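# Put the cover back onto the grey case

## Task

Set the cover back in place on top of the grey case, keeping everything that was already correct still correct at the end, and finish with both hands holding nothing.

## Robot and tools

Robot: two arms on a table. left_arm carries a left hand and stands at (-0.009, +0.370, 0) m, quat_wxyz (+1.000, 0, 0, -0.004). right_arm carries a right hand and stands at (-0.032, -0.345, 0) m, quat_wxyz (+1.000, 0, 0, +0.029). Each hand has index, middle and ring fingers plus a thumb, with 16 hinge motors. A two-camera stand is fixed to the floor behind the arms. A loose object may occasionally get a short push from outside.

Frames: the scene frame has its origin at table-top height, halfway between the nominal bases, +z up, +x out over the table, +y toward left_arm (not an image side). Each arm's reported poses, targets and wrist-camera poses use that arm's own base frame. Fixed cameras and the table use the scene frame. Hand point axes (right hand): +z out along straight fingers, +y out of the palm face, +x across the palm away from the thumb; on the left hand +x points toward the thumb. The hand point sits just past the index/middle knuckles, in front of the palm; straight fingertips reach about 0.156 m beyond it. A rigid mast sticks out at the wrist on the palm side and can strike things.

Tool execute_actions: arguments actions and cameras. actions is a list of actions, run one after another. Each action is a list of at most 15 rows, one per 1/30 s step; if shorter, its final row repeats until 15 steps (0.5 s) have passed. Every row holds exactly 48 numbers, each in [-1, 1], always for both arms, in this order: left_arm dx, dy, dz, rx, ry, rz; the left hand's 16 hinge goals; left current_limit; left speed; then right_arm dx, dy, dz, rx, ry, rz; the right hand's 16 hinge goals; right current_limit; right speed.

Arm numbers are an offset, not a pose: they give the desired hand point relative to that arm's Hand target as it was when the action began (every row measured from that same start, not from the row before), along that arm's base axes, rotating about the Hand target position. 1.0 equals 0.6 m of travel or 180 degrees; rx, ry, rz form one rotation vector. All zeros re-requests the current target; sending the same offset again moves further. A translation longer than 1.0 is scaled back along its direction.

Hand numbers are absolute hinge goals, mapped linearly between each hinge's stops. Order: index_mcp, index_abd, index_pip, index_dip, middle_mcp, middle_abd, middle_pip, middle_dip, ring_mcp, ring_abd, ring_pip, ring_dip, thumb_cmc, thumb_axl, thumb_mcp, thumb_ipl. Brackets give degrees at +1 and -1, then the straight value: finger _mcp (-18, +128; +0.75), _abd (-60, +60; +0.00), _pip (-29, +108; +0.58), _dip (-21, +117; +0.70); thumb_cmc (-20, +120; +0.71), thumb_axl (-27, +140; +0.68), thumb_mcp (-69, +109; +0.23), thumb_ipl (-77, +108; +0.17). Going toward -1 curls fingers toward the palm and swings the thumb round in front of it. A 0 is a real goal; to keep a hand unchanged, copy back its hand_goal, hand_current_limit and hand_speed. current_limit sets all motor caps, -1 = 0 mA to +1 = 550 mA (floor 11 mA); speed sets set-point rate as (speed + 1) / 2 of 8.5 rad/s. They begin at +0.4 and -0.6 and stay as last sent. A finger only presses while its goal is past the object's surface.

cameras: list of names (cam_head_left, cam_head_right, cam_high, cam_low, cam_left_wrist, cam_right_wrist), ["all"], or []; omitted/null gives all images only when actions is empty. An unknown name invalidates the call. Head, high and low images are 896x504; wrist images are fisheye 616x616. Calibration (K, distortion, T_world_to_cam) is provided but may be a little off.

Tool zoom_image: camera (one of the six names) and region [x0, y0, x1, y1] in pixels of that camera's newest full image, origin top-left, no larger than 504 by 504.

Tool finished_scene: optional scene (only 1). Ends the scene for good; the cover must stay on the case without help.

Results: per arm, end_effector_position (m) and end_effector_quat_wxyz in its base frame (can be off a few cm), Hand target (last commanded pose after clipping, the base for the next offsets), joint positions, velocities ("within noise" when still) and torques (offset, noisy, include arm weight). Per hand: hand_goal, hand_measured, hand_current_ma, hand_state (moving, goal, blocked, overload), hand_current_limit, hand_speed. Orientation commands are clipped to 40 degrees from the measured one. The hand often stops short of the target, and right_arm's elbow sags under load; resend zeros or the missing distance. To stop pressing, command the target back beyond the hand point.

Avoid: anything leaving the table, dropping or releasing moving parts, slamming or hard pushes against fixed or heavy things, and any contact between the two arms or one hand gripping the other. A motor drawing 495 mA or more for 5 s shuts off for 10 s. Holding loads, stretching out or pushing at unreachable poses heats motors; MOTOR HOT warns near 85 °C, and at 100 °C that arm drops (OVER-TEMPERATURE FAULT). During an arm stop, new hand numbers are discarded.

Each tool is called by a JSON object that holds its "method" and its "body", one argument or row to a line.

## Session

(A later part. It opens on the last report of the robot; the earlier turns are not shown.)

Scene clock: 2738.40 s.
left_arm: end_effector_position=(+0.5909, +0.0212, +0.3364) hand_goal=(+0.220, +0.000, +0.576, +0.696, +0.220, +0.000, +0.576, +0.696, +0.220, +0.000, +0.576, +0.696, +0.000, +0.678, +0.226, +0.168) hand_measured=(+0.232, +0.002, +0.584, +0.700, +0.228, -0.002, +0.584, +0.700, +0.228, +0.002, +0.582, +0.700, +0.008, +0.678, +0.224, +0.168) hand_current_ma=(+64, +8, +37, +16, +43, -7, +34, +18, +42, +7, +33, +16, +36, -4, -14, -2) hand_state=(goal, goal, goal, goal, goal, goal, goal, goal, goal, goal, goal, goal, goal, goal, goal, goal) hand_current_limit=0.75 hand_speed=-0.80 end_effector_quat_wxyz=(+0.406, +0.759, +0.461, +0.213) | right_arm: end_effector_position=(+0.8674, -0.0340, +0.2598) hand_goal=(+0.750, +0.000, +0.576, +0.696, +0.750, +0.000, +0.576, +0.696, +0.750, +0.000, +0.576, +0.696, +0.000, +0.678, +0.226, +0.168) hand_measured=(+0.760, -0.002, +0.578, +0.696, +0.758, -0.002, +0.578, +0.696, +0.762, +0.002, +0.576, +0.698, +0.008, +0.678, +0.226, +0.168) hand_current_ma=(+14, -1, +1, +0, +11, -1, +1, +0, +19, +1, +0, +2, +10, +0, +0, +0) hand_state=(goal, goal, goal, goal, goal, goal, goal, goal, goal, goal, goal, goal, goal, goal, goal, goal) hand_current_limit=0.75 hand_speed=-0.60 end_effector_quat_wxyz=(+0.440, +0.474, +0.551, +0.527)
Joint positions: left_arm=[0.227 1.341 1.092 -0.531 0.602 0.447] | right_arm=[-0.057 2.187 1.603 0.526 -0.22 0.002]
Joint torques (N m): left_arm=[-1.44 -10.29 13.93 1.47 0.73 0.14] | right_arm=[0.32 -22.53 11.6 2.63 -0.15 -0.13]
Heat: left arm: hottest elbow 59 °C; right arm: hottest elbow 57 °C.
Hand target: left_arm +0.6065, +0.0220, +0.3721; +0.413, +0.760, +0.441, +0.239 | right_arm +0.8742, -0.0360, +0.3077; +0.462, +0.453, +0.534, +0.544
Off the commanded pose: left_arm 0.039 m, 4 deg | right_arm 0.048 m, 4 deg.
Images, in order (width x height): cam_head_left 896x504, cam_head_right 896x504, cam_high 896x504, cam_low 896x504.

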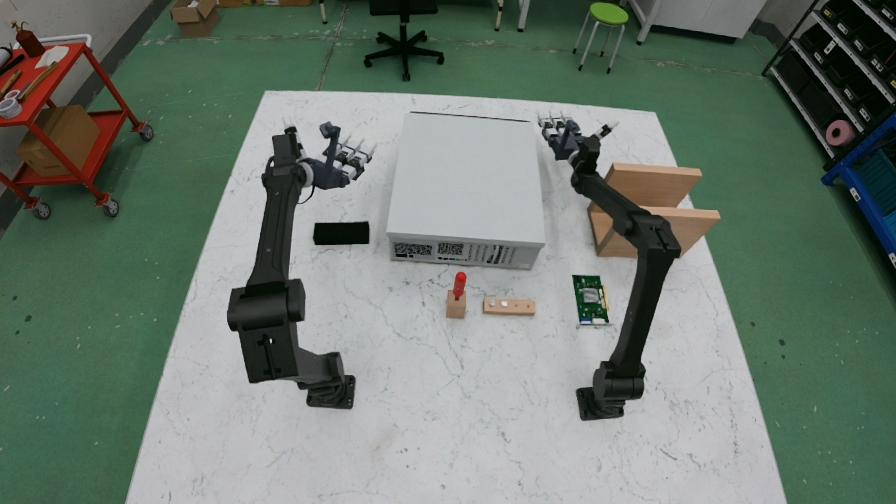

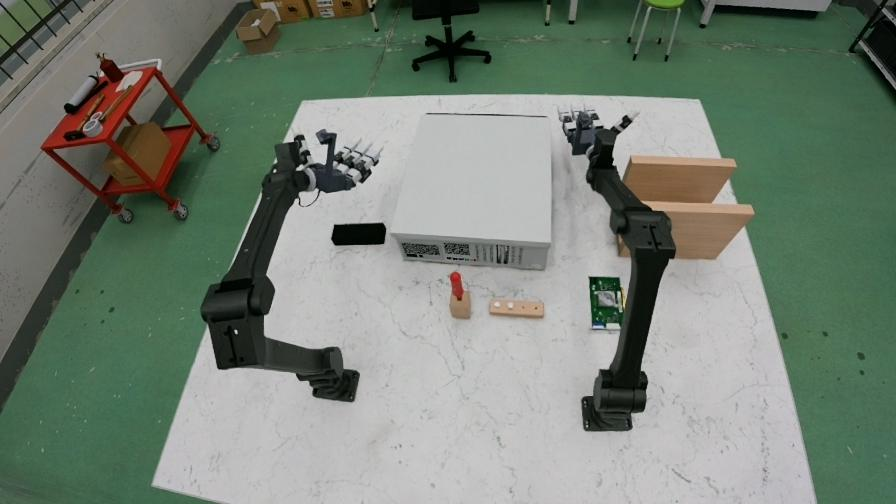

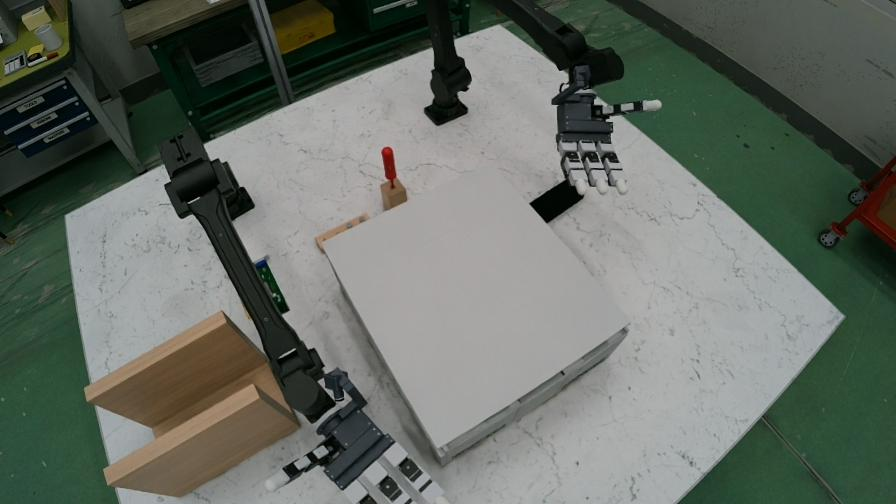

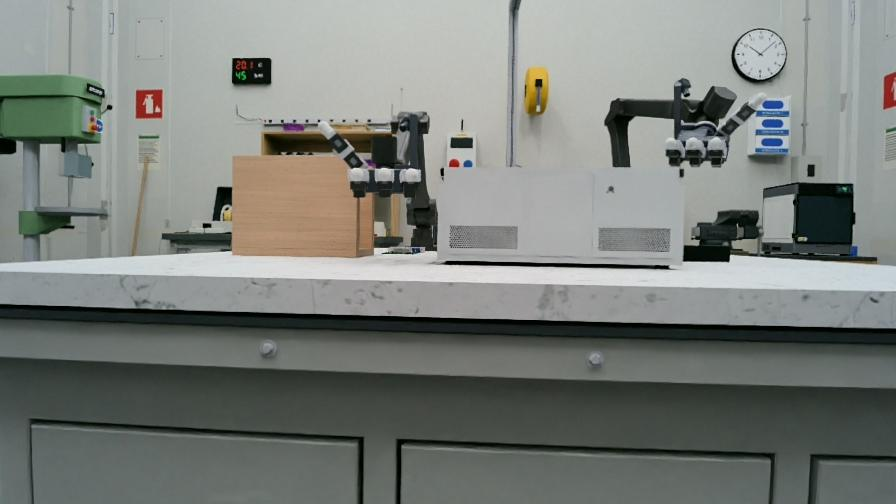

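{"method": "execute_actions", "body": {
  "actions": [],
  "cameras": ["all"]
}}

Scene clock: 2759.57 s.
left_arm: end_effector_position=(+0.5909, +0.0212, +0.3364) hand_goal=(+0.220, +0.000, +0.576, +0.696, +0.220, +0.000, +0.576, +0.696, +0.220, +0.000, +0.576, +0.696, +0.000, +0.678, +0.226, +0.168) hand_measured=(+0.232, +0.002, +0.584, +0.700, +0.228, -0.002, +0.584, +0.700, +0.228, +0.002, +0.582, +0.700, +0.008, +0.678, +0.224, +0.168) hand_current_ma=(+64, +8, +37, +16, +43, -7, +34, +18, +42, +7, +33, +16, +36, -4, -14, -2) hand_state=(goal, goal, goal, goal, goal, goal, goal, goal, goal, goal, goal, goal, goal, goal, goal, goal) hand_current_limit=0.75 hand_speed=-0.80 end_effector_quat_wxyz=(+0.406, +0.759, +0.461, +0.213) | right_arm: end_effector_position=(+0.8674, -0.0340, +0.2598) hand_goal=(+0.750, +0.000, +0.576, +0.696, +0.750, +0.000, +0.576, +0.696, +0.750, +0.000, +0.576, +0.696, +0.000, +0.678, +0.226, +0.168) hand_measured=(+0.760, -0.002, +0.578, +0.696, +0.758, -0.002, +0.578, +0.696, +0.762, +0.002, +0.576, +0.698, +0.008, +0.678, +0.226, +0.168) hand_current_ma=(+14, -1, +1, +0, +11, -1, +1, +0, +19, +1, +0, +2, +10, +0, +0, +0) hand_state=(goal, goal, goal, goal, goal, goal, goal, goal, goal, goal, goal, goal, goal, goal, goal, goal) hand_current_limit=0.75 hand_speed=-0.60 end_effector_quat_wxyz=(+0.440, +0.474, +0.551, +0.527)
Joint positions: left_arm=[0.227 1.341 1.092 -0.531 0.602 0.448] | right_arm=[-0.057 2.187 1.603 0.526 -0.22 0.002]
Joint velocities: within noise
Joint torques (N m): left_arm=[-1.49 -10.34 13.93 1.47 0.73 0.14] | right_arm=[-0.15 -22.59 11.64 2.56 -0.17 -0.13]
Heat: left arm: hottest elbow 68 °C; right arm: hottest elbow 57 °C.
Hand target: left_arm +0.6065, +0.0220, +0.3721; +0.413, +0.760, +0.441, +0.239 | right_arm +0.8742, -0.0360, +0.3077; +0.462, +0.453, +0.534, +0.544
Off the commanded pose: left_arm 0.039 m, 4 deg | right_arm 0.048 m, 4 deg.
camera_calibration:
cam_left_wrist: T_world_to_cam=[[-0.714171, -0.500576, -0.489269, 0.565648], [-0.547534, 0.834971, -0.0550481, 0.287462], [0.436081, 0.228578, -0.870394, 0.158267], [0, 0, 0, 1]] pos_world=[0.492347, 0.00695045, 0.430333]
cam_right_wrist: T_world_to_cam=[[0.118622, -0.768934, 0.628227, -0.264253], [-0.716557, -0.504277, -0.481923, 0.675531], [0.687368, -0.392994, -0.610804, -0.323086], [0, 0, 0, 1]] pos_world=[0.737482, 0.0104906, 0.294222]

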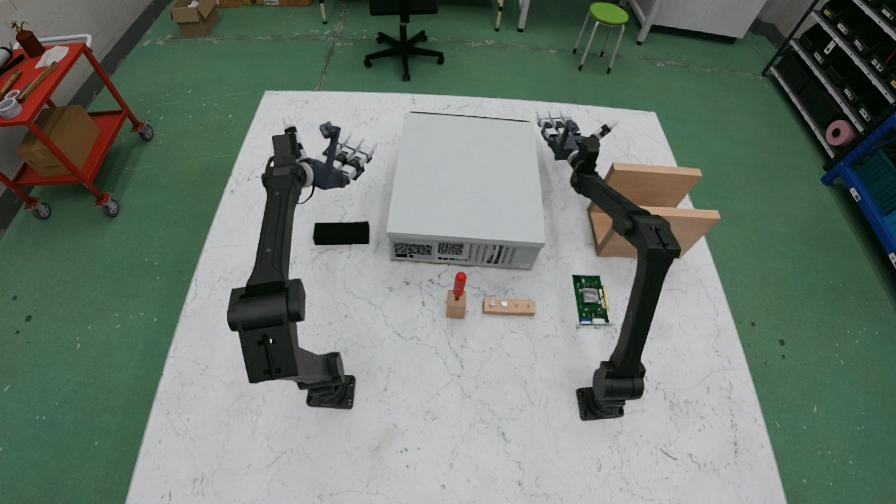

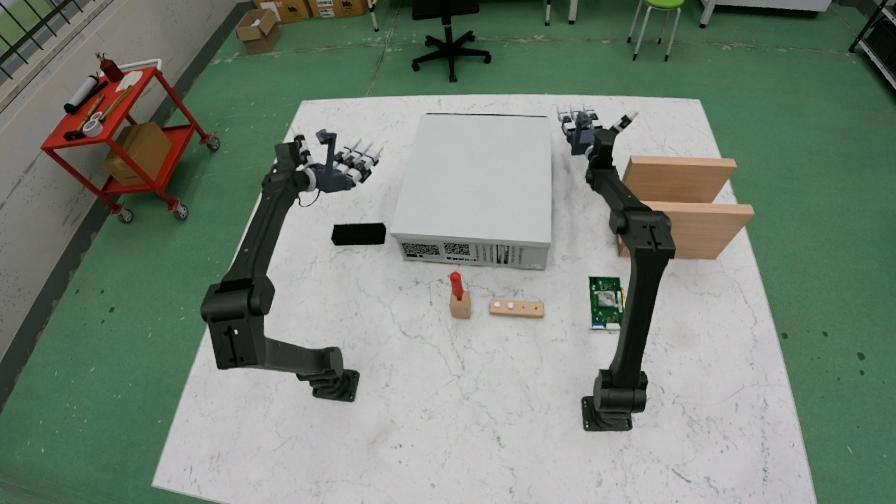

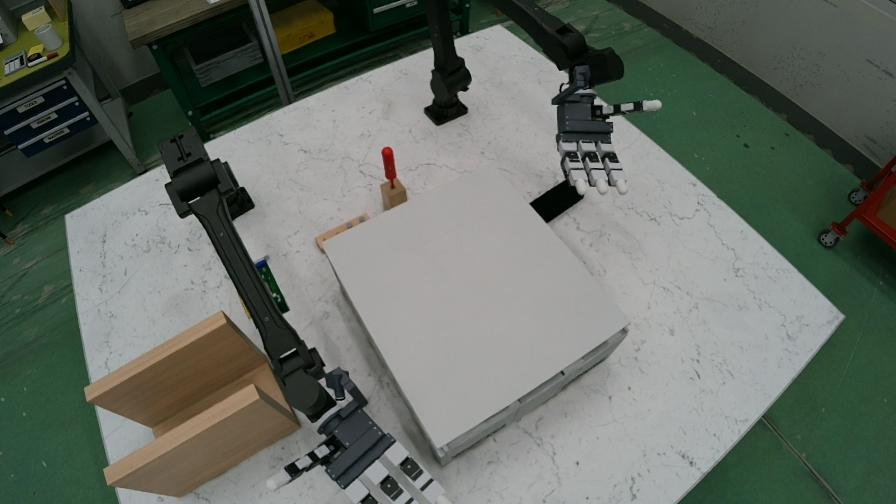

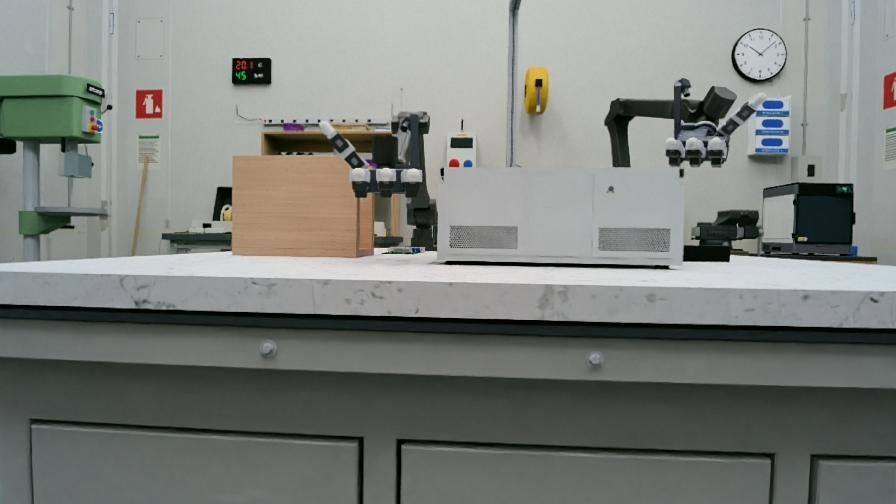

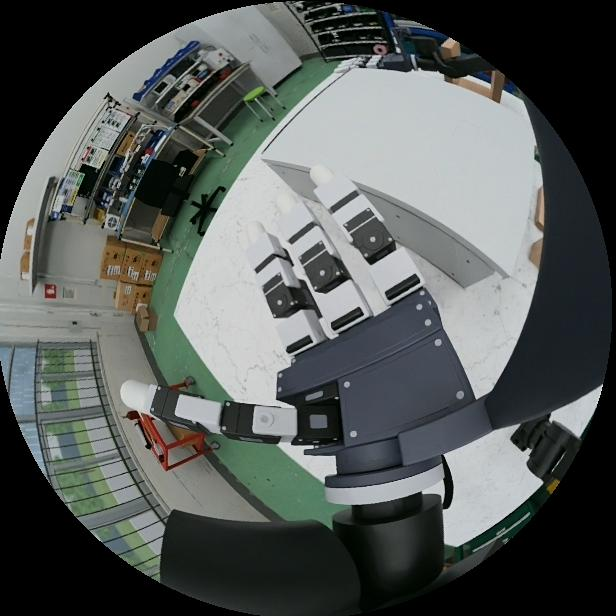

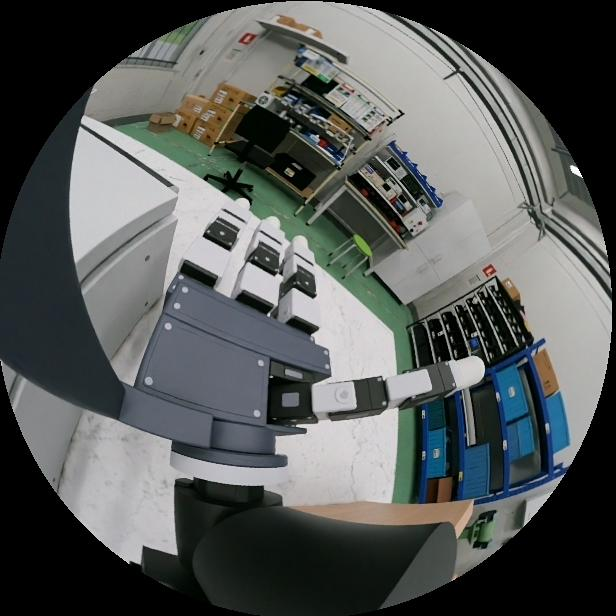

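{"method": "zoom_image", "body": {
  "camera": "cam_head_right",
  "region": [380, 200, 580, 290]
}}

{"method": "zoom_image", "body": {
  "camera": "cam_head_left",
  "region": [390, 95, 550, 165]
}}

{"method": "zoom_image", "body": {
  "camera": "cam_high",
  "region": [380, 280, 660, 480]
}}

Scaled by 2.520.

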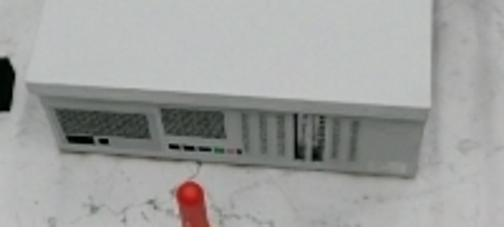

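Scaled by 3.150.

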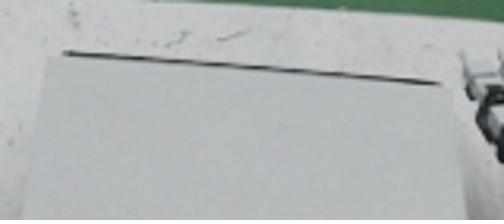

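Scaled by 1.800.

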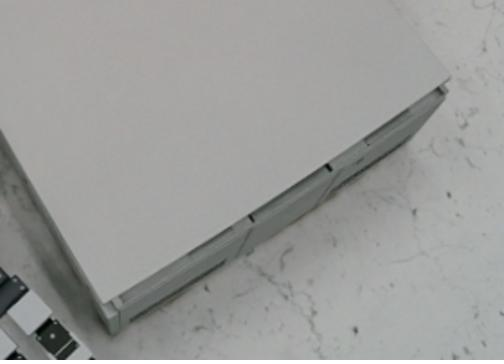

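{"method": "execute_actions", "body": {
  "actions": [
    [[-0.086,-0.03,0.024,0.01,0.037,0.0405,0.5,0,0.576,0.696,0.5,0,0.576,0.696,0.5,0,0.576,0.696,0,0.678,0.226,0.168,0.75,-0.8,0,0,0,0,0,0,0.75,0,0.576,0.696,0.75,0,0.576,0.696,0.75,0,0.576,0.696,0,0.678,0.226,0.168,0.75,-0.6]],
    [[-0.086,-0.03,0.024,0.01,0.037,0.0405,0.75,0,0.576,0.696,0.75,0,0.576,0.696,0.75,0,0.576,0.696,0,0.678,0.226,0.168,0.75,-0.8,0,0,0,0,0,0,0.75,0,0.576,0.696,0.75,0,0.576,0.696,0.75,0,0.576,0.696,0,0.678,0.226,0.168,0.75,-0.6]],
    [[-0.086,-0.03,0.024,0.01,0.037,0.0405,0.75,0,0.576,0.696,0.75,0,0.576,0.696,0.75,0,0.576,0.696,0,0.678,0.226,0.168,0.75,-0.8,0,0,0,0,0,0,0.75,0,0.576,0.696,0.75,0,0.576,0.696,0.75,0,0.576,0.696,0,0.678,0.226,0.168,0.75,-0.6]],
    [[-0.086,-0.03,0.024,0.01,0.037,0.0405,0.75,0,0.576,0.696,0.75,0,0.576,0.696,0.75,0,0.576,0.696,0,0.678,0.226,0.168,0.75,-0.8,0,0,0,0,0,0,0.75,0,0.576,0.696,0.75,0,0.576,0.696,0.75,0,0.576,0.696,0,0.678,0.226,0.168,0.75,-0.6]]
  ],
  "cameras": ["cam_head_left"]
}}

Scene clock: 2869.60 s.
left_arm: end_effector_position=(+0.3944, -0.0475, +0.3961) hand_goal=(+0.750, +0.000, +0.576, +0.696, +0.750, +0.000, +0.576, +0.696, +0.750, +0.000, +0.576, +0.696, +0.000, +0.678, +0.226, +0.168) hand_measured=(+0.754, +0.002, +0.580, +0.700, +0.754, +0.000, +0.580, +0.700, +0.754, +0.002, +0.580, +0.700, +0.006, +0.678, +0.224, +0.168) hand_current_ma=(+20, +6, +18, +14, +19, -2, +16, +15, +18, +6, +16, +15, +30, -4, -15, -2) hand_state=(goal, goal, goal, goal, goal, goal, goal, goal, goal, goal, goal, goal, goal, goal, goal, goal) hand_current_limit=0.75 hand_speed=-0.80 end_effector_quat_wxyz=(+0.159, +0.694, +0.681, +0.169) | right_arm: end_effector_position=(+0.8674, -0.0340, +0.2598) hand_goal=(+0.750, +0.000, +0.576, +0.696, +0.750, +0.000, +0.576, +0.696, +0.750, +0.000, +0.576, +0.696, +0.000, +0.678, +0.226, +0.168) hand_measured=(+0.760, -0.002, +0.578, +0.696, +0.758, -0.002, +0.578, +0.696, +0.762, +0.002, +0.576, +0.698, +0.008, +0.678, +0.226, +0.168) hand_current_ma=(+14, -1, +1, +0, +11, -1, +1, +0, +19, +1, +0, +2, +10, +0, +0, +0) hand_state=(goal, goal, goal, goal, goal, goal, goal, goal, goal, goal, goal, goal, goal, goal, goal, goal) hand_current_limit=0.75 hand_speed=-0.60 end_effector_quat_wxyz=(+0.440, +0.474, +0.551, +0.527)
Joint positions: left_arm=[-0.283 0.931 1.206 -1.396 -0.136 -0.233] | right_arm=[-0.057 2.187 1.603 0.526 -0.22 0.002]
Joint torques (N m): left_arm=[-1.85 -3.66 13.2 0.87 -0.28 -0.27] | right_arm=[-0.09 -22.53 11.66 2.58 -0.16 -0.14]
Heat: left arm: hottest elbow 78 °C; right arm: hottest elbow 57 °C.
Hand target: left_arm +0.4002, -0.0502, +0.4298; +0.181, +0.684, +0.683, +0.181 | right_arm +0.8742, -0.0360, +0.3077; +0.462, +0.453, +0.534, +0.544
Off the commanded pose: left_arm 0.034 m, 3 deg | right_arm 0.048 m, 4 deg.
Images, in order (width x height): cam_head_left 896x504.

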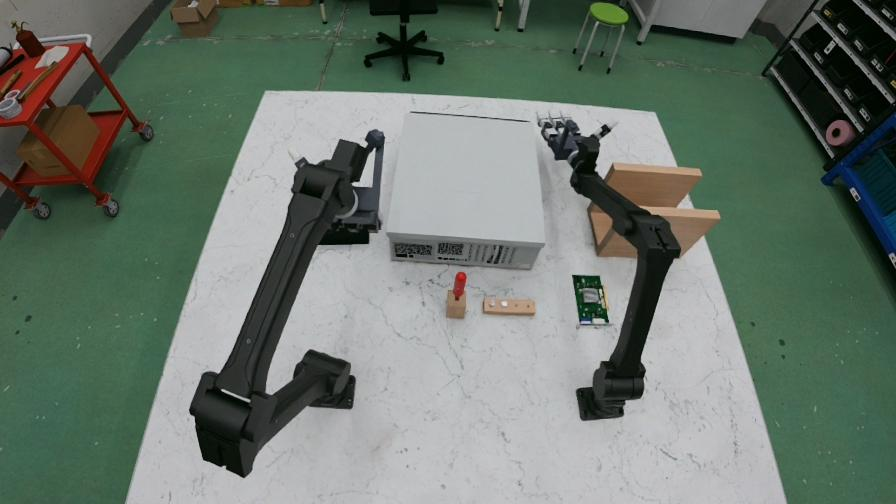

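{"method": "execute_actions", "body": {
  "actions": [
    [[-0.03,-0.104,0,0,0,0,0.75,0,0.576,0.696,0.75,0,0.576,0.696,0.75,0,0.576,0.696,0,0.678,0.226,0.168,0.75,-0.8,0,0,0,0,0,0,0.75,0,0.576,0.696,0.75,0,0.576,0.696,0.75,0,0.576,0.696,0,0.678,0.226,0.168,0.75,-0.6]],
    [[-0.03,-0.104,0,0,0,0,0.75,0,0.576,0.696,0.75,0,0.576,0.696,0.75,0,0.576,0.696,0,0.678,0.226,0.168,0.75,-0.8,0,0,0,0,0,0,0.75,0,0.576,0.696,0.75,0,0.576,0.696,0.75,0,0.576,0.696,0,0.678,0.226,0.168,0.75,-0.6]],
    [[-0.03,-0.104,0,0,0,0,0.75,0,0.576,0.696,0.75,0,0.576,0.696,0.75,0,0.576,0.696,0,0.678,0.226,0.168,0.75,-0.8,0,0,0,0,0,0,0.75,0,0.576,0.696,0.75,0,0.576,0.696,0.75,0,0.576,0.696,0,0.678,0.226,0.168,0.75,-0.6]],
    [[-0.03,-0.104,0,0,0,0,0.75,0,0.576,0.696,0.75,0,0.576,0.696,0.75,0,0.576,0.696,0,0.678,0.226,0.168,0.75,-0.8,0,0,0,0,0,0,0.75,0,0.576,0.696,0.75,0,0.576,0.696,0.75,0,0.576,0.696,0,0.678,0.226,0.168,0.75,-0.6]]
  ],
  "cameras": ["cam_head_left", "cam_high", "cam_left_wrist"]
}}

Scene clock: 2886.40 s.
left_arm: end_effector_position=(+0.3228, -0.2973, +0.4011) hand_goal=(+0.750, +0.000, +0.576, +0.696, +0.750, +0.000, +0.576, +0.696, +0.750, +0.000, +0.576, +0.696, +0.000, +0.678, +0.226, +0.168) hand_measured=(+0.754, +0.002, +0.580, +0.700, +0.754, +0.000, +0.580, +0.700, +0.754, +0.002, +0.580, +0.700, +0.004, +0.678, +0.224, +0.168) hand_current_ma=(+20, +5, +18, +14, +19, -1, +16, +15, +19, +4, +15, +14, +18, -4, -18, -2) hand_state=(goal, goal, goal, goal, goal, goal, goal, goal, goal, goal, goal, goal, goal, goal, goal, goal) hand_current_limit=0.75 hand_speed=-0.80 end_effector_quat_wxyz=(+0.155, +0.699, +0.672, +0.188) | right_arm: end_effector_position=(+0.8674, -0.0340, +0.2598) hand_goal=(+0.750, +0.000, +0.576, +0.696, +0.750, +0.000, +0.576, +0.696, +0.750, +0.000, +0.576, +0.696, +0.000, +0.678, +0.226, +0.168) hand_measured=(+0.760, -0.002, +0.578, +0.696, +0.758, -0.002, +0.578, +0.696, +0.762, +0.002, +0.576, +0.698, +0.008, +0.678, +0.226, +0.168) hand_current_ma=(+14, -1, +1, +0, +11, -1, +1, +0, +19, +1, +0, +2, +10, +0, +0, +0) hand_state=(goal, goal, goal, goal, goal, goal, goal, goal, goal, goal, goal, goal, goal, goal, goal, goal) hand_current_limit=0.75 hand_speed=-0.60 end_effector_quat_wxyz=(+0.440, +0.474, +0.551, +0.527)
Joint positions: left_arm=[-1.095 1.264 1.457 -1.558 -0.45 -1.009] | right_arm=[-0.057 2.187 1.603 0.526 -0.22 0.002]
Joint torques (N m): left_arm=[-0.85 -8.76 12.6 0.16 -0.71 -0.22] | right_arm=[0.26 -22.18 11.58 2.66 -0.18 -0.13]
Heat: left arm: hottest elbow 73 °C; right arm: hottest elbow 57 °C.
Hand target: left_arm +0.3281, -0.2997, +0.4298; +0.181, +0.684, +0.683, +0.181 | right_arm +0.8742, -0.0360, +0.3077; +0.462, +0.453, +0.534, +0.544
Off the commanded pose: left_arm 0.029 m, 4 deg | right_arm 0.048 m, 4 deg.
camera_calibration:
cam_left_wrist: T_world_to_cam=[[-0.597028, -0.725593, -0.342159, 0.0827134], [-0.792568, 0.467537, 0.391466, 0.200991], [-0.124072, 0.5049, -0.854214, 0.660772], [0, 0, 0, 1]] pos_world=[0.290665, -0.367579, 0.514061]
Images, in order (width x height): cam_head_left 896x504, cam_high 896x504, cam_left_wrist 616x616.

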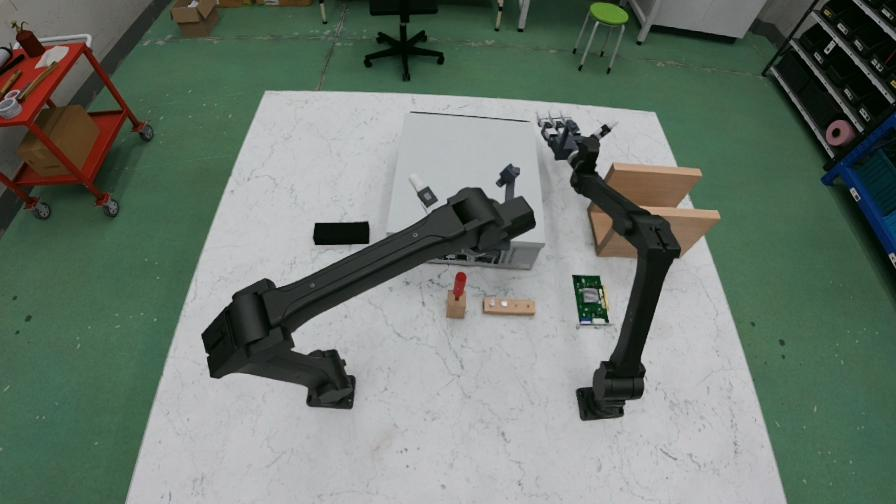

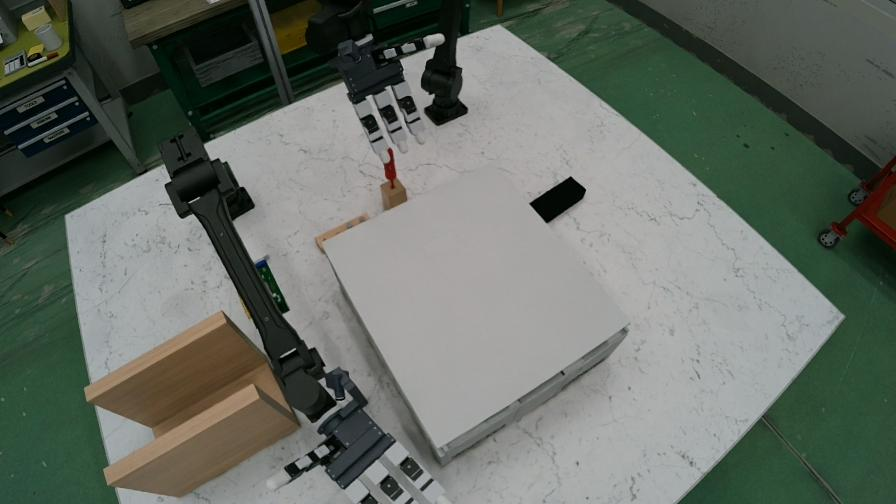

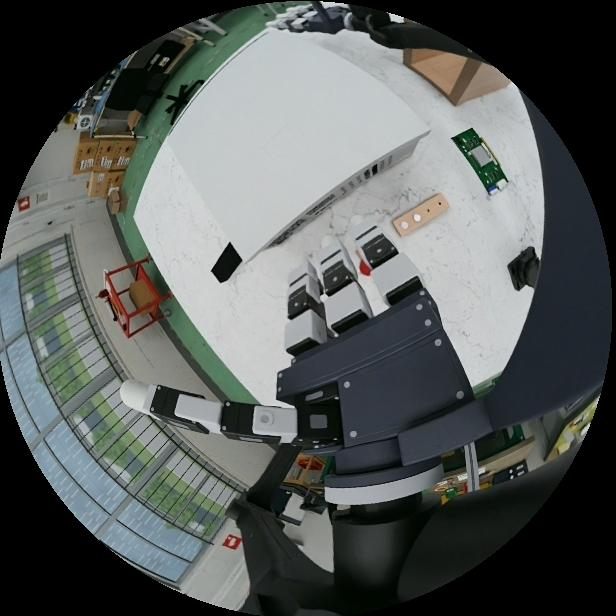

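{"method": "execute_actions", "body": {
  "actions": [
    [[0.017,0,-0.078,0,0,0,0.75,0,0.576,0.696,0.75,0,0.576,0.696,0.75,0,0.576,0.696,0,0.678,0.226,0.168,0.75,-0.8,0,0,0,0,0,0,0.75,0,0.576,0.696,0.75,0,0.576,0.696,0.75,0,0.576,0.696,0,0.678,0.226,0.168,0.75,-0.6]],
    [[0.017,0,-0.078,0,0,0,0.75,0,0.576,0.696,0.75,0,0.576,0.696,0.75,0,0.576,0.696,0,0.678,0.226,0.168,0.75,-0.8,0,0,0,0,0,0,0.75,0,0.576,0.696,0.75,0,0.576,0.696,0.75,0,0.576,0.696,0,0.678,0.226,0.168,0.75,-0.6]]
  ],
  "cameras": ["cam_head_left", "cam_head_right", "cam_high", "cam_left_wrist"]
}}

Scene clock: 2895.33 s.
left_arm: end_effector_position=(+0.3458, -0.2985, +0.3364) hand_goal=(+0.750, +0.000, +0.576, +0.696, +0.750, +0.000, +0.576, +0.696, +0.750, +0.000, +0.576, +0.696, +0.000, +0.678, +0.226, +0.168) hand_measured=(+0.754, +0.002, +0.580, +0.700, +0.754, +0.000, +0.580, +0.700, +0.754, +0.002, +0.580, +0.700, +0.004, +0.678, +0.224, +0.168) hand_current_ma=(+20, +5, +18, +14, +19, -1, +16, +15, +19, +4, +15, +14, +18, -4, -18, -2) hand_state=(goal, goal, goal, goal, goal, goal, goal, goal, goal, goal, goal, goal, goal, goal, goal, goal) hand_current_limit=0.75 hand_speed=-0.80 end_effector_quat_wxyz=(+0.178, +0.681, +0.687, +0.181) | right_arm: end_effector_position=(+0.8674, -0.0340, +0.2598) hand_goal=(+0.750, +0.000, +0.576, +0.696, +0.750, +0.000, +0.576, +0.696, +0.750, +0.000, +0.576, +0.696, +0.000, +0.678, +0.226, +0.168) hand_measured=(+0.760, -0.002, +0.578, +0.696, +0.758, -0.002, +0.578, +0.696, +0.762, +0.002, +0.576, +0.698, +0.008, +0.678, +0.226, +0.168) hand_current_ma=(+14, -1, +1, +0, +11, -1, +1, +0, +19, +1, +0, +2, +10, +0, +0, +0) hand_state=(goal, goal, goal, goal, goal, goal, goal, goal, goal, goal, goal, goal, goal, goal, goal, goal) hand_current_limit=0.75 hand_speed=-0.60 end_effector_quat_wxyz=(+0.440, +0.474, +0.551, +0.527)
Joint positions: left_arm=[-1.045 1.262 1.275 -1.314 -0.442 -0.994] | right_arm=[-0.057 2.187 1.603 0.526 -0.22 0.002]
Joint torques (N m): left_arm=[-0.97 -9.35 8.12 1.21 -0.53 0.08] | right_arm=[-0.32 -22.24 11.59 2.59 -0.17 -0.13]
Heat: left arm: hottest elbow 74 °C; right arm: hottest elbow 57 °C.
Hand target: left_arm +0.3486, -0.2996, +0.3362; +0.181, +0.684, +0.683, +0.181 | right_arm +0.8742, -0.0360, +0.3077; +0.462, +0.453, +0.534, +0.544
Off the commanded pose: left_arm 0.003 m, 1 deg | right_arm 0.048 m, 4 deg.
camera_calibration:
cam_left_wrist: T_world_to_cam=[[-0.563679, -0.762928, -0.316554, 0.0421181], [-0.817257, 0.459543, 0.347723, 0.265989], [-0.119817, 0.45471, -0.882543, 0.602023], [0, 0, 0, 1]] pos_world=[0.313255, -0.363846, 0.452154]
Images, in order (width x height): cam_head_left 896x504, cam_head_right 896x504, cam_high 896x504, cam_left_wrist 616x616.

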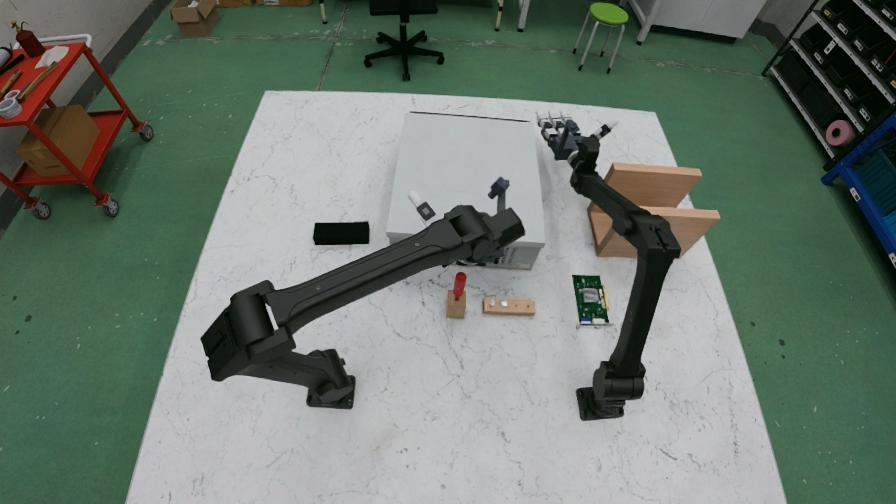

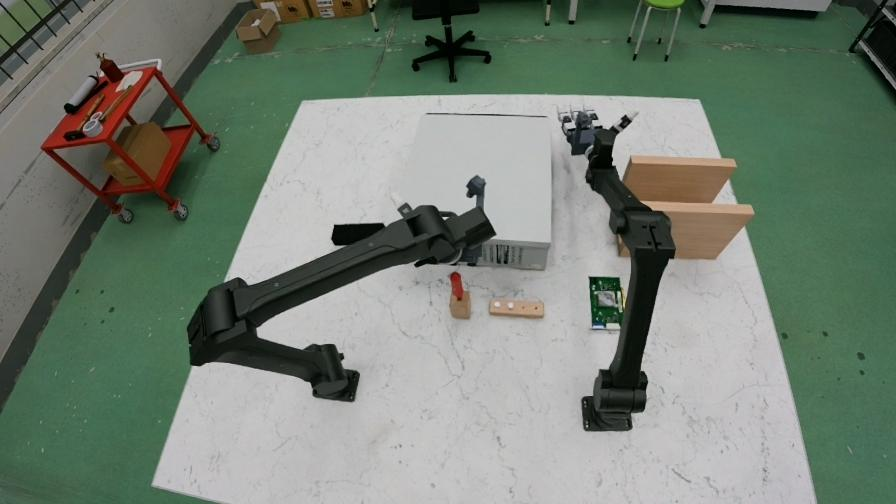

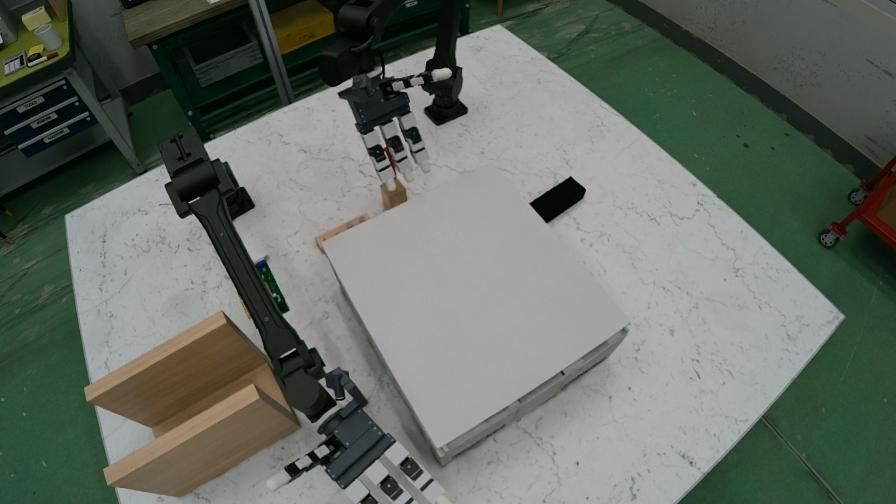

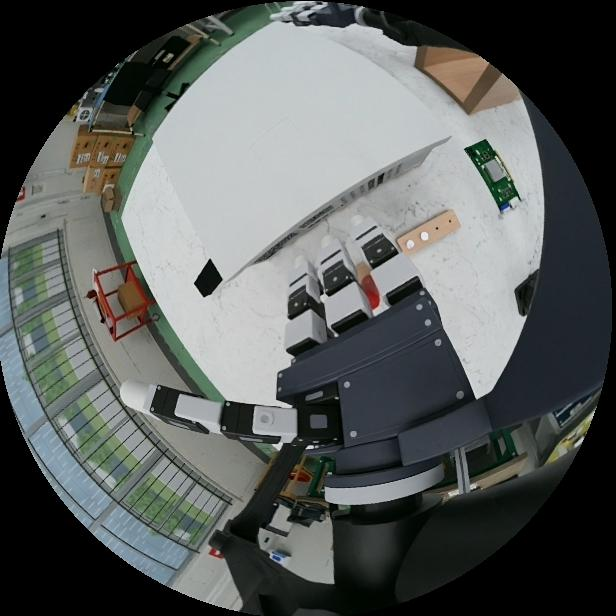

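{"method": "execute_actions", "body": {
  "actions": [
    [[0.025,0,-0.05,0,0,0,0.75,0,0.576,0.696,0.75,0,0.576,0.696,0.75,0,0.576,0.696,0,0.678,0.226,0.168,0.75,-0.8,0,0,0,0,0,0,0.75,0,0.576,0.696,0.75,0,0.576,0.696,0.75,0,0.576,0.696,0,0.678,0.226,0.168,0.75,-0.6]]
  ],
  "cameras": ["cam_head_left", "cam_high", "cam_left_wrist", "cam_low"]
}}

{"method": "zoom_image", "body": {
  "camera": "cam_left_wrist",
  "region": [240, 150, 480, 340]
}}

{"method": "zoom_image", "body": {
  "camera": "cam_high",
  "region": [330, 120, 530, 260]
}}

Scene clock: 2904.60 s.
left_arm: end_effector_position=(+0.3609, -0.2976, +0.3102) hand_goal=(+0.750, +0.000, +0.576, +0.696, +0.750, +0.000, +0.576, +0.696, +0.750, +0.000, +0.576, +0.696, +0.000, +0.678, +0.226, +0.168) hand_measured=(+0.754, +0.002, +0.580, +0.700, +0.754, +0.000, +0.580, +0.700, +0.754, +0.002, +0.580, +0.700, +0.004, +0.678, +0.224, +0.168) hand_current_ma=(+20, +5, +18, +14, +19, -1, +16, +15, +19, +4, +15, +14, +18, -4, -18, -2) hand_state=(goal, goal, goal, goal, goal, goal, goal, goal, goal, goal, goal, goal, goal, goal, goal, goal) hand_current_limit=0.75 hand_speed=-0.80 end_effector_quat_wxyz=(+0.182, +0.679, +0.688, +0.181) | right_arm: end_effector_position=(+0.8674, -0.0340, +0.2598) hand_goal=(+0.750, +0.000, +0.576, +0.696, +0.750, +0.000, +0.576, +0.696, +0.750, +0.000, +0.576, +0.696, +0.000, +0.678, +0.226, +0.168) hand_measured=(+0.760, -0.002, +0.578, +0.696, +0.758, -0.002, +0.578, +0.696, +0.762, +0.002, +0.576, +0.698, +0.008, +0.678, +0.226, +0.168) hand_current_ma=(+14, -1, +1, +0, +11, -1, +1, +0, +19, +1, +0, +2, +10, +0, +0, +0) hand_state=(goal, goal, goal, goal, goal, goal, goal, goal, goal, goal, goal, goal, goal, goal, goal, goal) hand_current_limit=0.75 hand_speed=-0.60 end_effector_quat_wxyz=(+0.440, +0.474, +0.551, +0.527)
Joint positions: left_arm=[-1.01 1.275 1.216 -1.217 -0.434 -0.957] | right_arm=[-0.057 2.187 1.603 0.526 -0.22 0.002]
Joint torques (N m): left_arm=[-1.08 -9.05 7.94 1.26 -0.46 0.08] | right_arm=[0.09 -22.48 11.56 2.63 -0.17 -0.11]
Heat: left arm: hottest elbow 69 °C; right arm: hottest elbow 57 °C.
Hand target: left_arm +0.3636, -0.2997, +0.3062; +0.181, +0.684, +0.683, +0.181 | right_arm +0.8742, -0.0360, +0.3077; +0.462, +0.453, +0.534, +0.544
Off the commanded pose: left_arm 0.005 m, 1 deg | right_arm 0.048 m, 4 deg.
camera_calibration:
cam_left_wrist: T_world_to_cam=[[-0.561031, -0.765735, -0.314475, 0.040621], [-0.819658, 0.460733, 0.34042, 0.290406], [-0.115783, 0.448748, -0.886126, 0.578196], [0, 0, 0, 1]] pos_world=[0.327768, -0.362159, 0.426269]
Images, in order (width x height): cam_head_left 896x504, cam_high 896x504, cam_low 896x504, cam_left_wrist 616x616.

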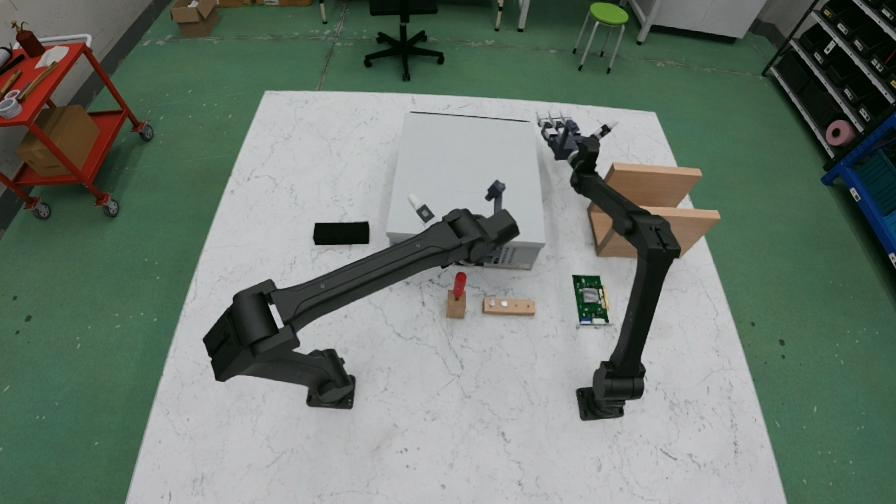

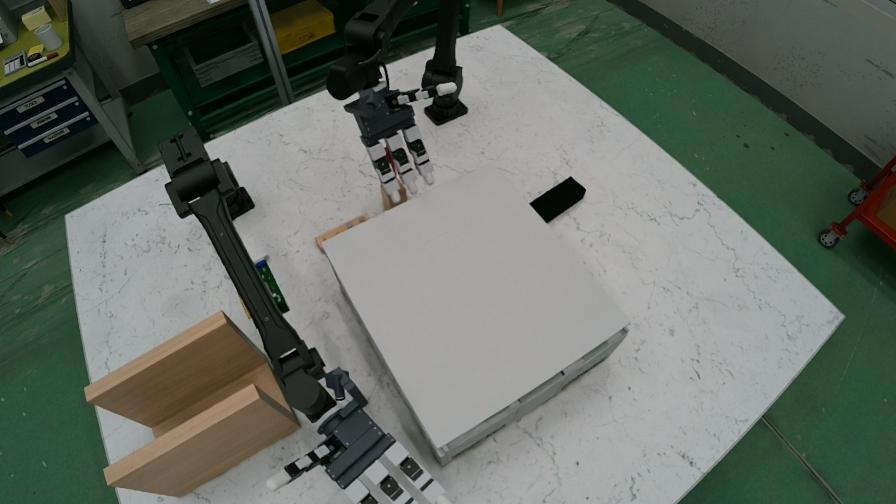

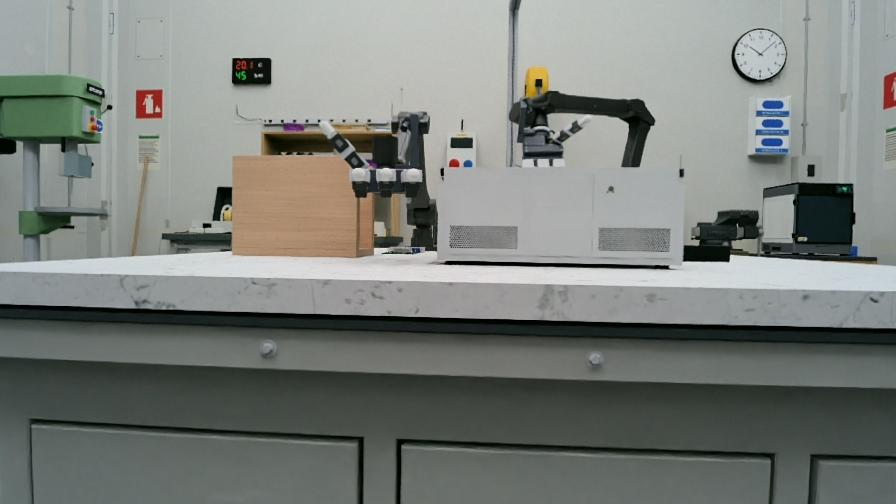

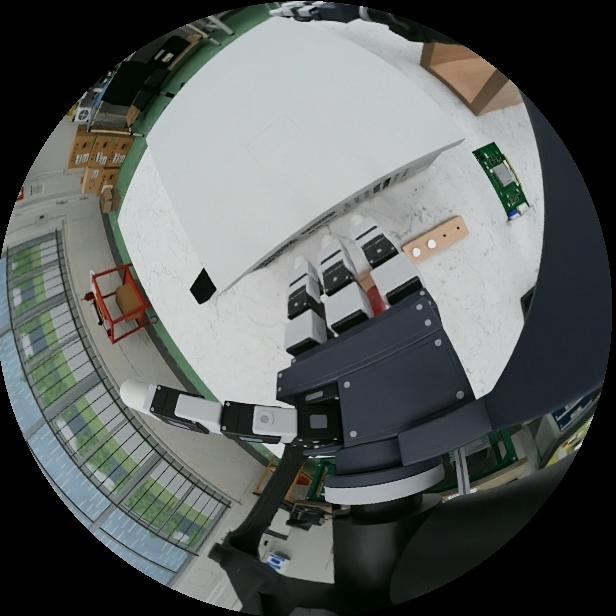

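Scaled by 2.100 from the camera's 616x616 image, which has a finer 880x880 frame.

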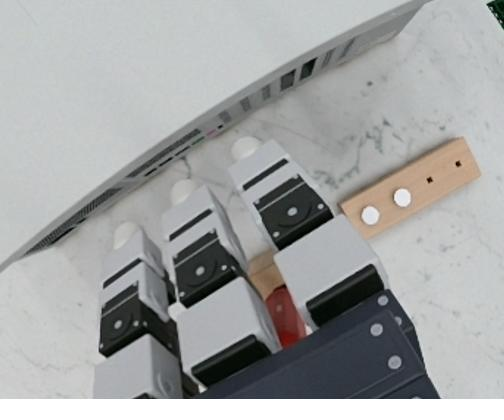

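Scaled by 2.520.

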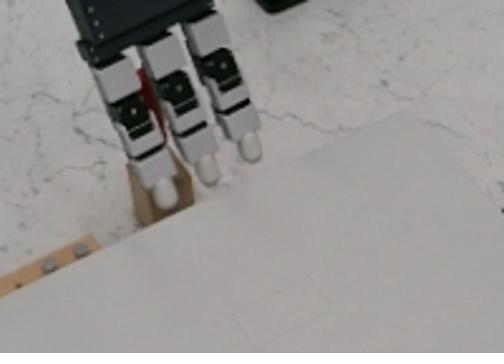

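{"method": "execute_actions", "body": {
  "actions": [
    [[0.025,0,0,0,0,-0.03,0.75,0,0.576,0.696,0.75,0,0.576,0.696,0.75,0,0.576,0.696,0,0.678,0.226,0.168,0.75,-0.8,0,0,0,0,0,0,0.75,0,0.576,0.696,0.75,0,0.576,0.696,0.75,0,0.576,0.696,0,0.678,0.226,0.168,0.75,-0.6]]
  ],
  "cameras": ["cam_head_left", "cam_high"]
}}

{"method": "zoom_image", "body": {
  "camera": "cam_high",
  "region": [330, 120, 530, 260]
}}

{"method": "zoom_image", "body": {
  "camera": "cam_head_left",
  "region": [390, 95, 550, 165]
}}

Scene clock: 2918.77 s.
left_arm: end_effector_position=(+0.3784, -0.3009, +0.3031) hand_goal=(+0.750, +0.000, +0.576, +0.696, +0.750, +0.000, +0.576, +0.696, +0.750, +0.000, +0.576, +0.696, +0.000, +0.678, +0.226, +0.168) hand_measured=(+0.754, +0.002, +0.580, +0.700, +0.754, +0.000, +0.580, +0.700, +0.754, +0.002, +0.580, +0.700, +0.004, +0.678, +0.224, +0.168) hand_current_ma=(+20, +5, +18, +14, +19, -1, +16, +15, +19, +4, +15, +14, +18, -4, -18, -2) hand_state=(goal, goal, goal, goal, goal, goal, goal, goal, goal, goal, goal, goal, goal, goal, goal, goal) hand_current_limit=0.75 hand_speed=-0.80 end_effector_quat_wxyz=(+0.182, +0.713, +0.655, +0.173) | right_arm: end_effector_position=(+0.8674, -0.0340, +0.2598) hand_goal=(+0.750, +0.000, +0.576, +0.696, +0.750, +0.000, +0.576, +0.696, +0.750, +0.000, +0.576, +0.696, +0.000, +0.678, +0.226, +0.168) hand_measured=(+0.760, -0.002, +0.578, +0.696, +0.758, -0.002, +0.578, +0.696, +0.762, +0.002, +0.576, +0.698, +0.008, +0.678, +0.226, +0.168) hand_current_ma=(+14, -1, +1, +0, +11, -1, +1, +0, +19, +1, +0, +2, +10, +0, +0, +0) hand_state=(goal, goal, goal, goal, goal, goal, goal, goal, goal, goal, goal, goal, goal, goal, goal, goal) hand_current_limit=0.75 hand_speed=-0.60 end_effector_quat_wxyz=(+0.440, +0.474, +0.551, +0.527)
Joint positions: left_arm=[-0.958 1.272 1.195 -1.157 -0.388 -0.807] | right_arm=[-0.057 2.187 1.603 0.526 -0.22 0.002]
Joint torques (N m): left_arm=[-1.03 -10.7 7.77 1.46 -0.38 0.06] | right_arm=[-0.15 -22.65 11.56 2.55 -0.17 -0.13]
Heat: left arm: hottest elbow 66 °C; right arm: hottest elbow 57 °C.
Hand target: left_arm +0.3785, -0.2998, +0.3062; +0.189, +0.715, +0.650, +0.172 | right_arm +0.8742, -0.0360, +0.3077; +0.462, +0.453, +0.534, +0.544
Off the commanded pose: left_arm 0.003 m, 1 deg | right_arm 0.048 m, 4 deg.
Images, in order (width x height): cam_head_left 896x504, cam_high 896x504.

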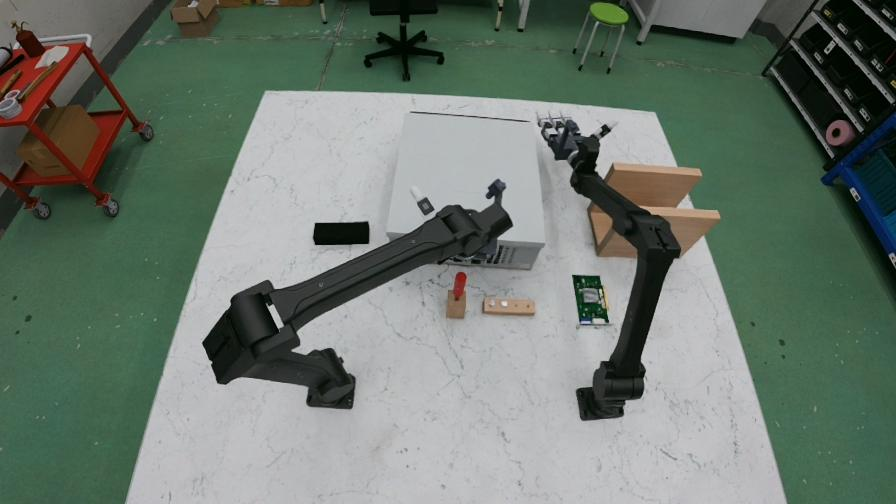

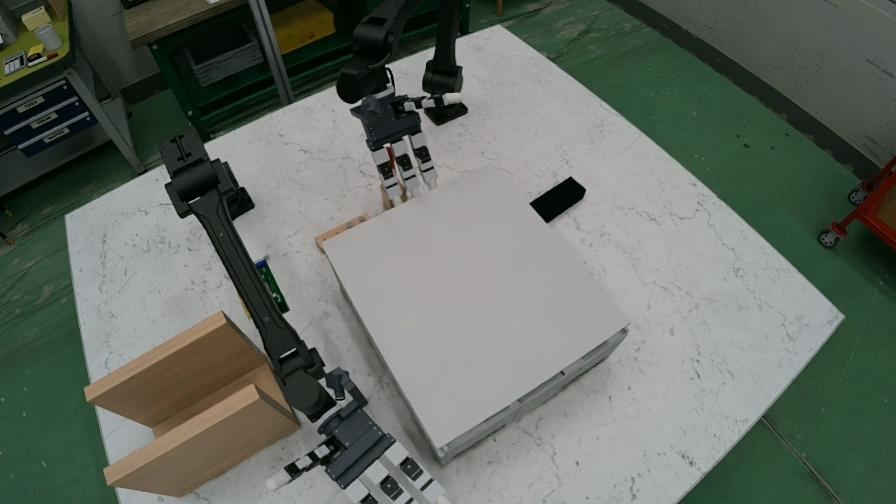

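Scaled by 2.520.

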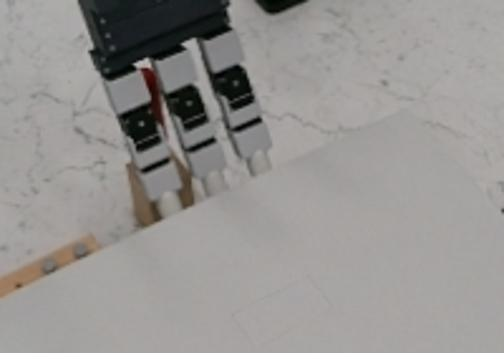

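Scaled by 3.150.

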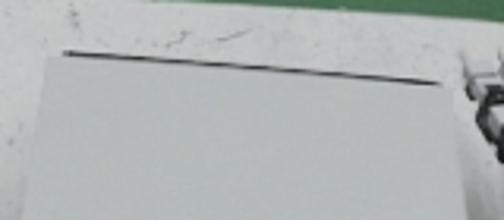

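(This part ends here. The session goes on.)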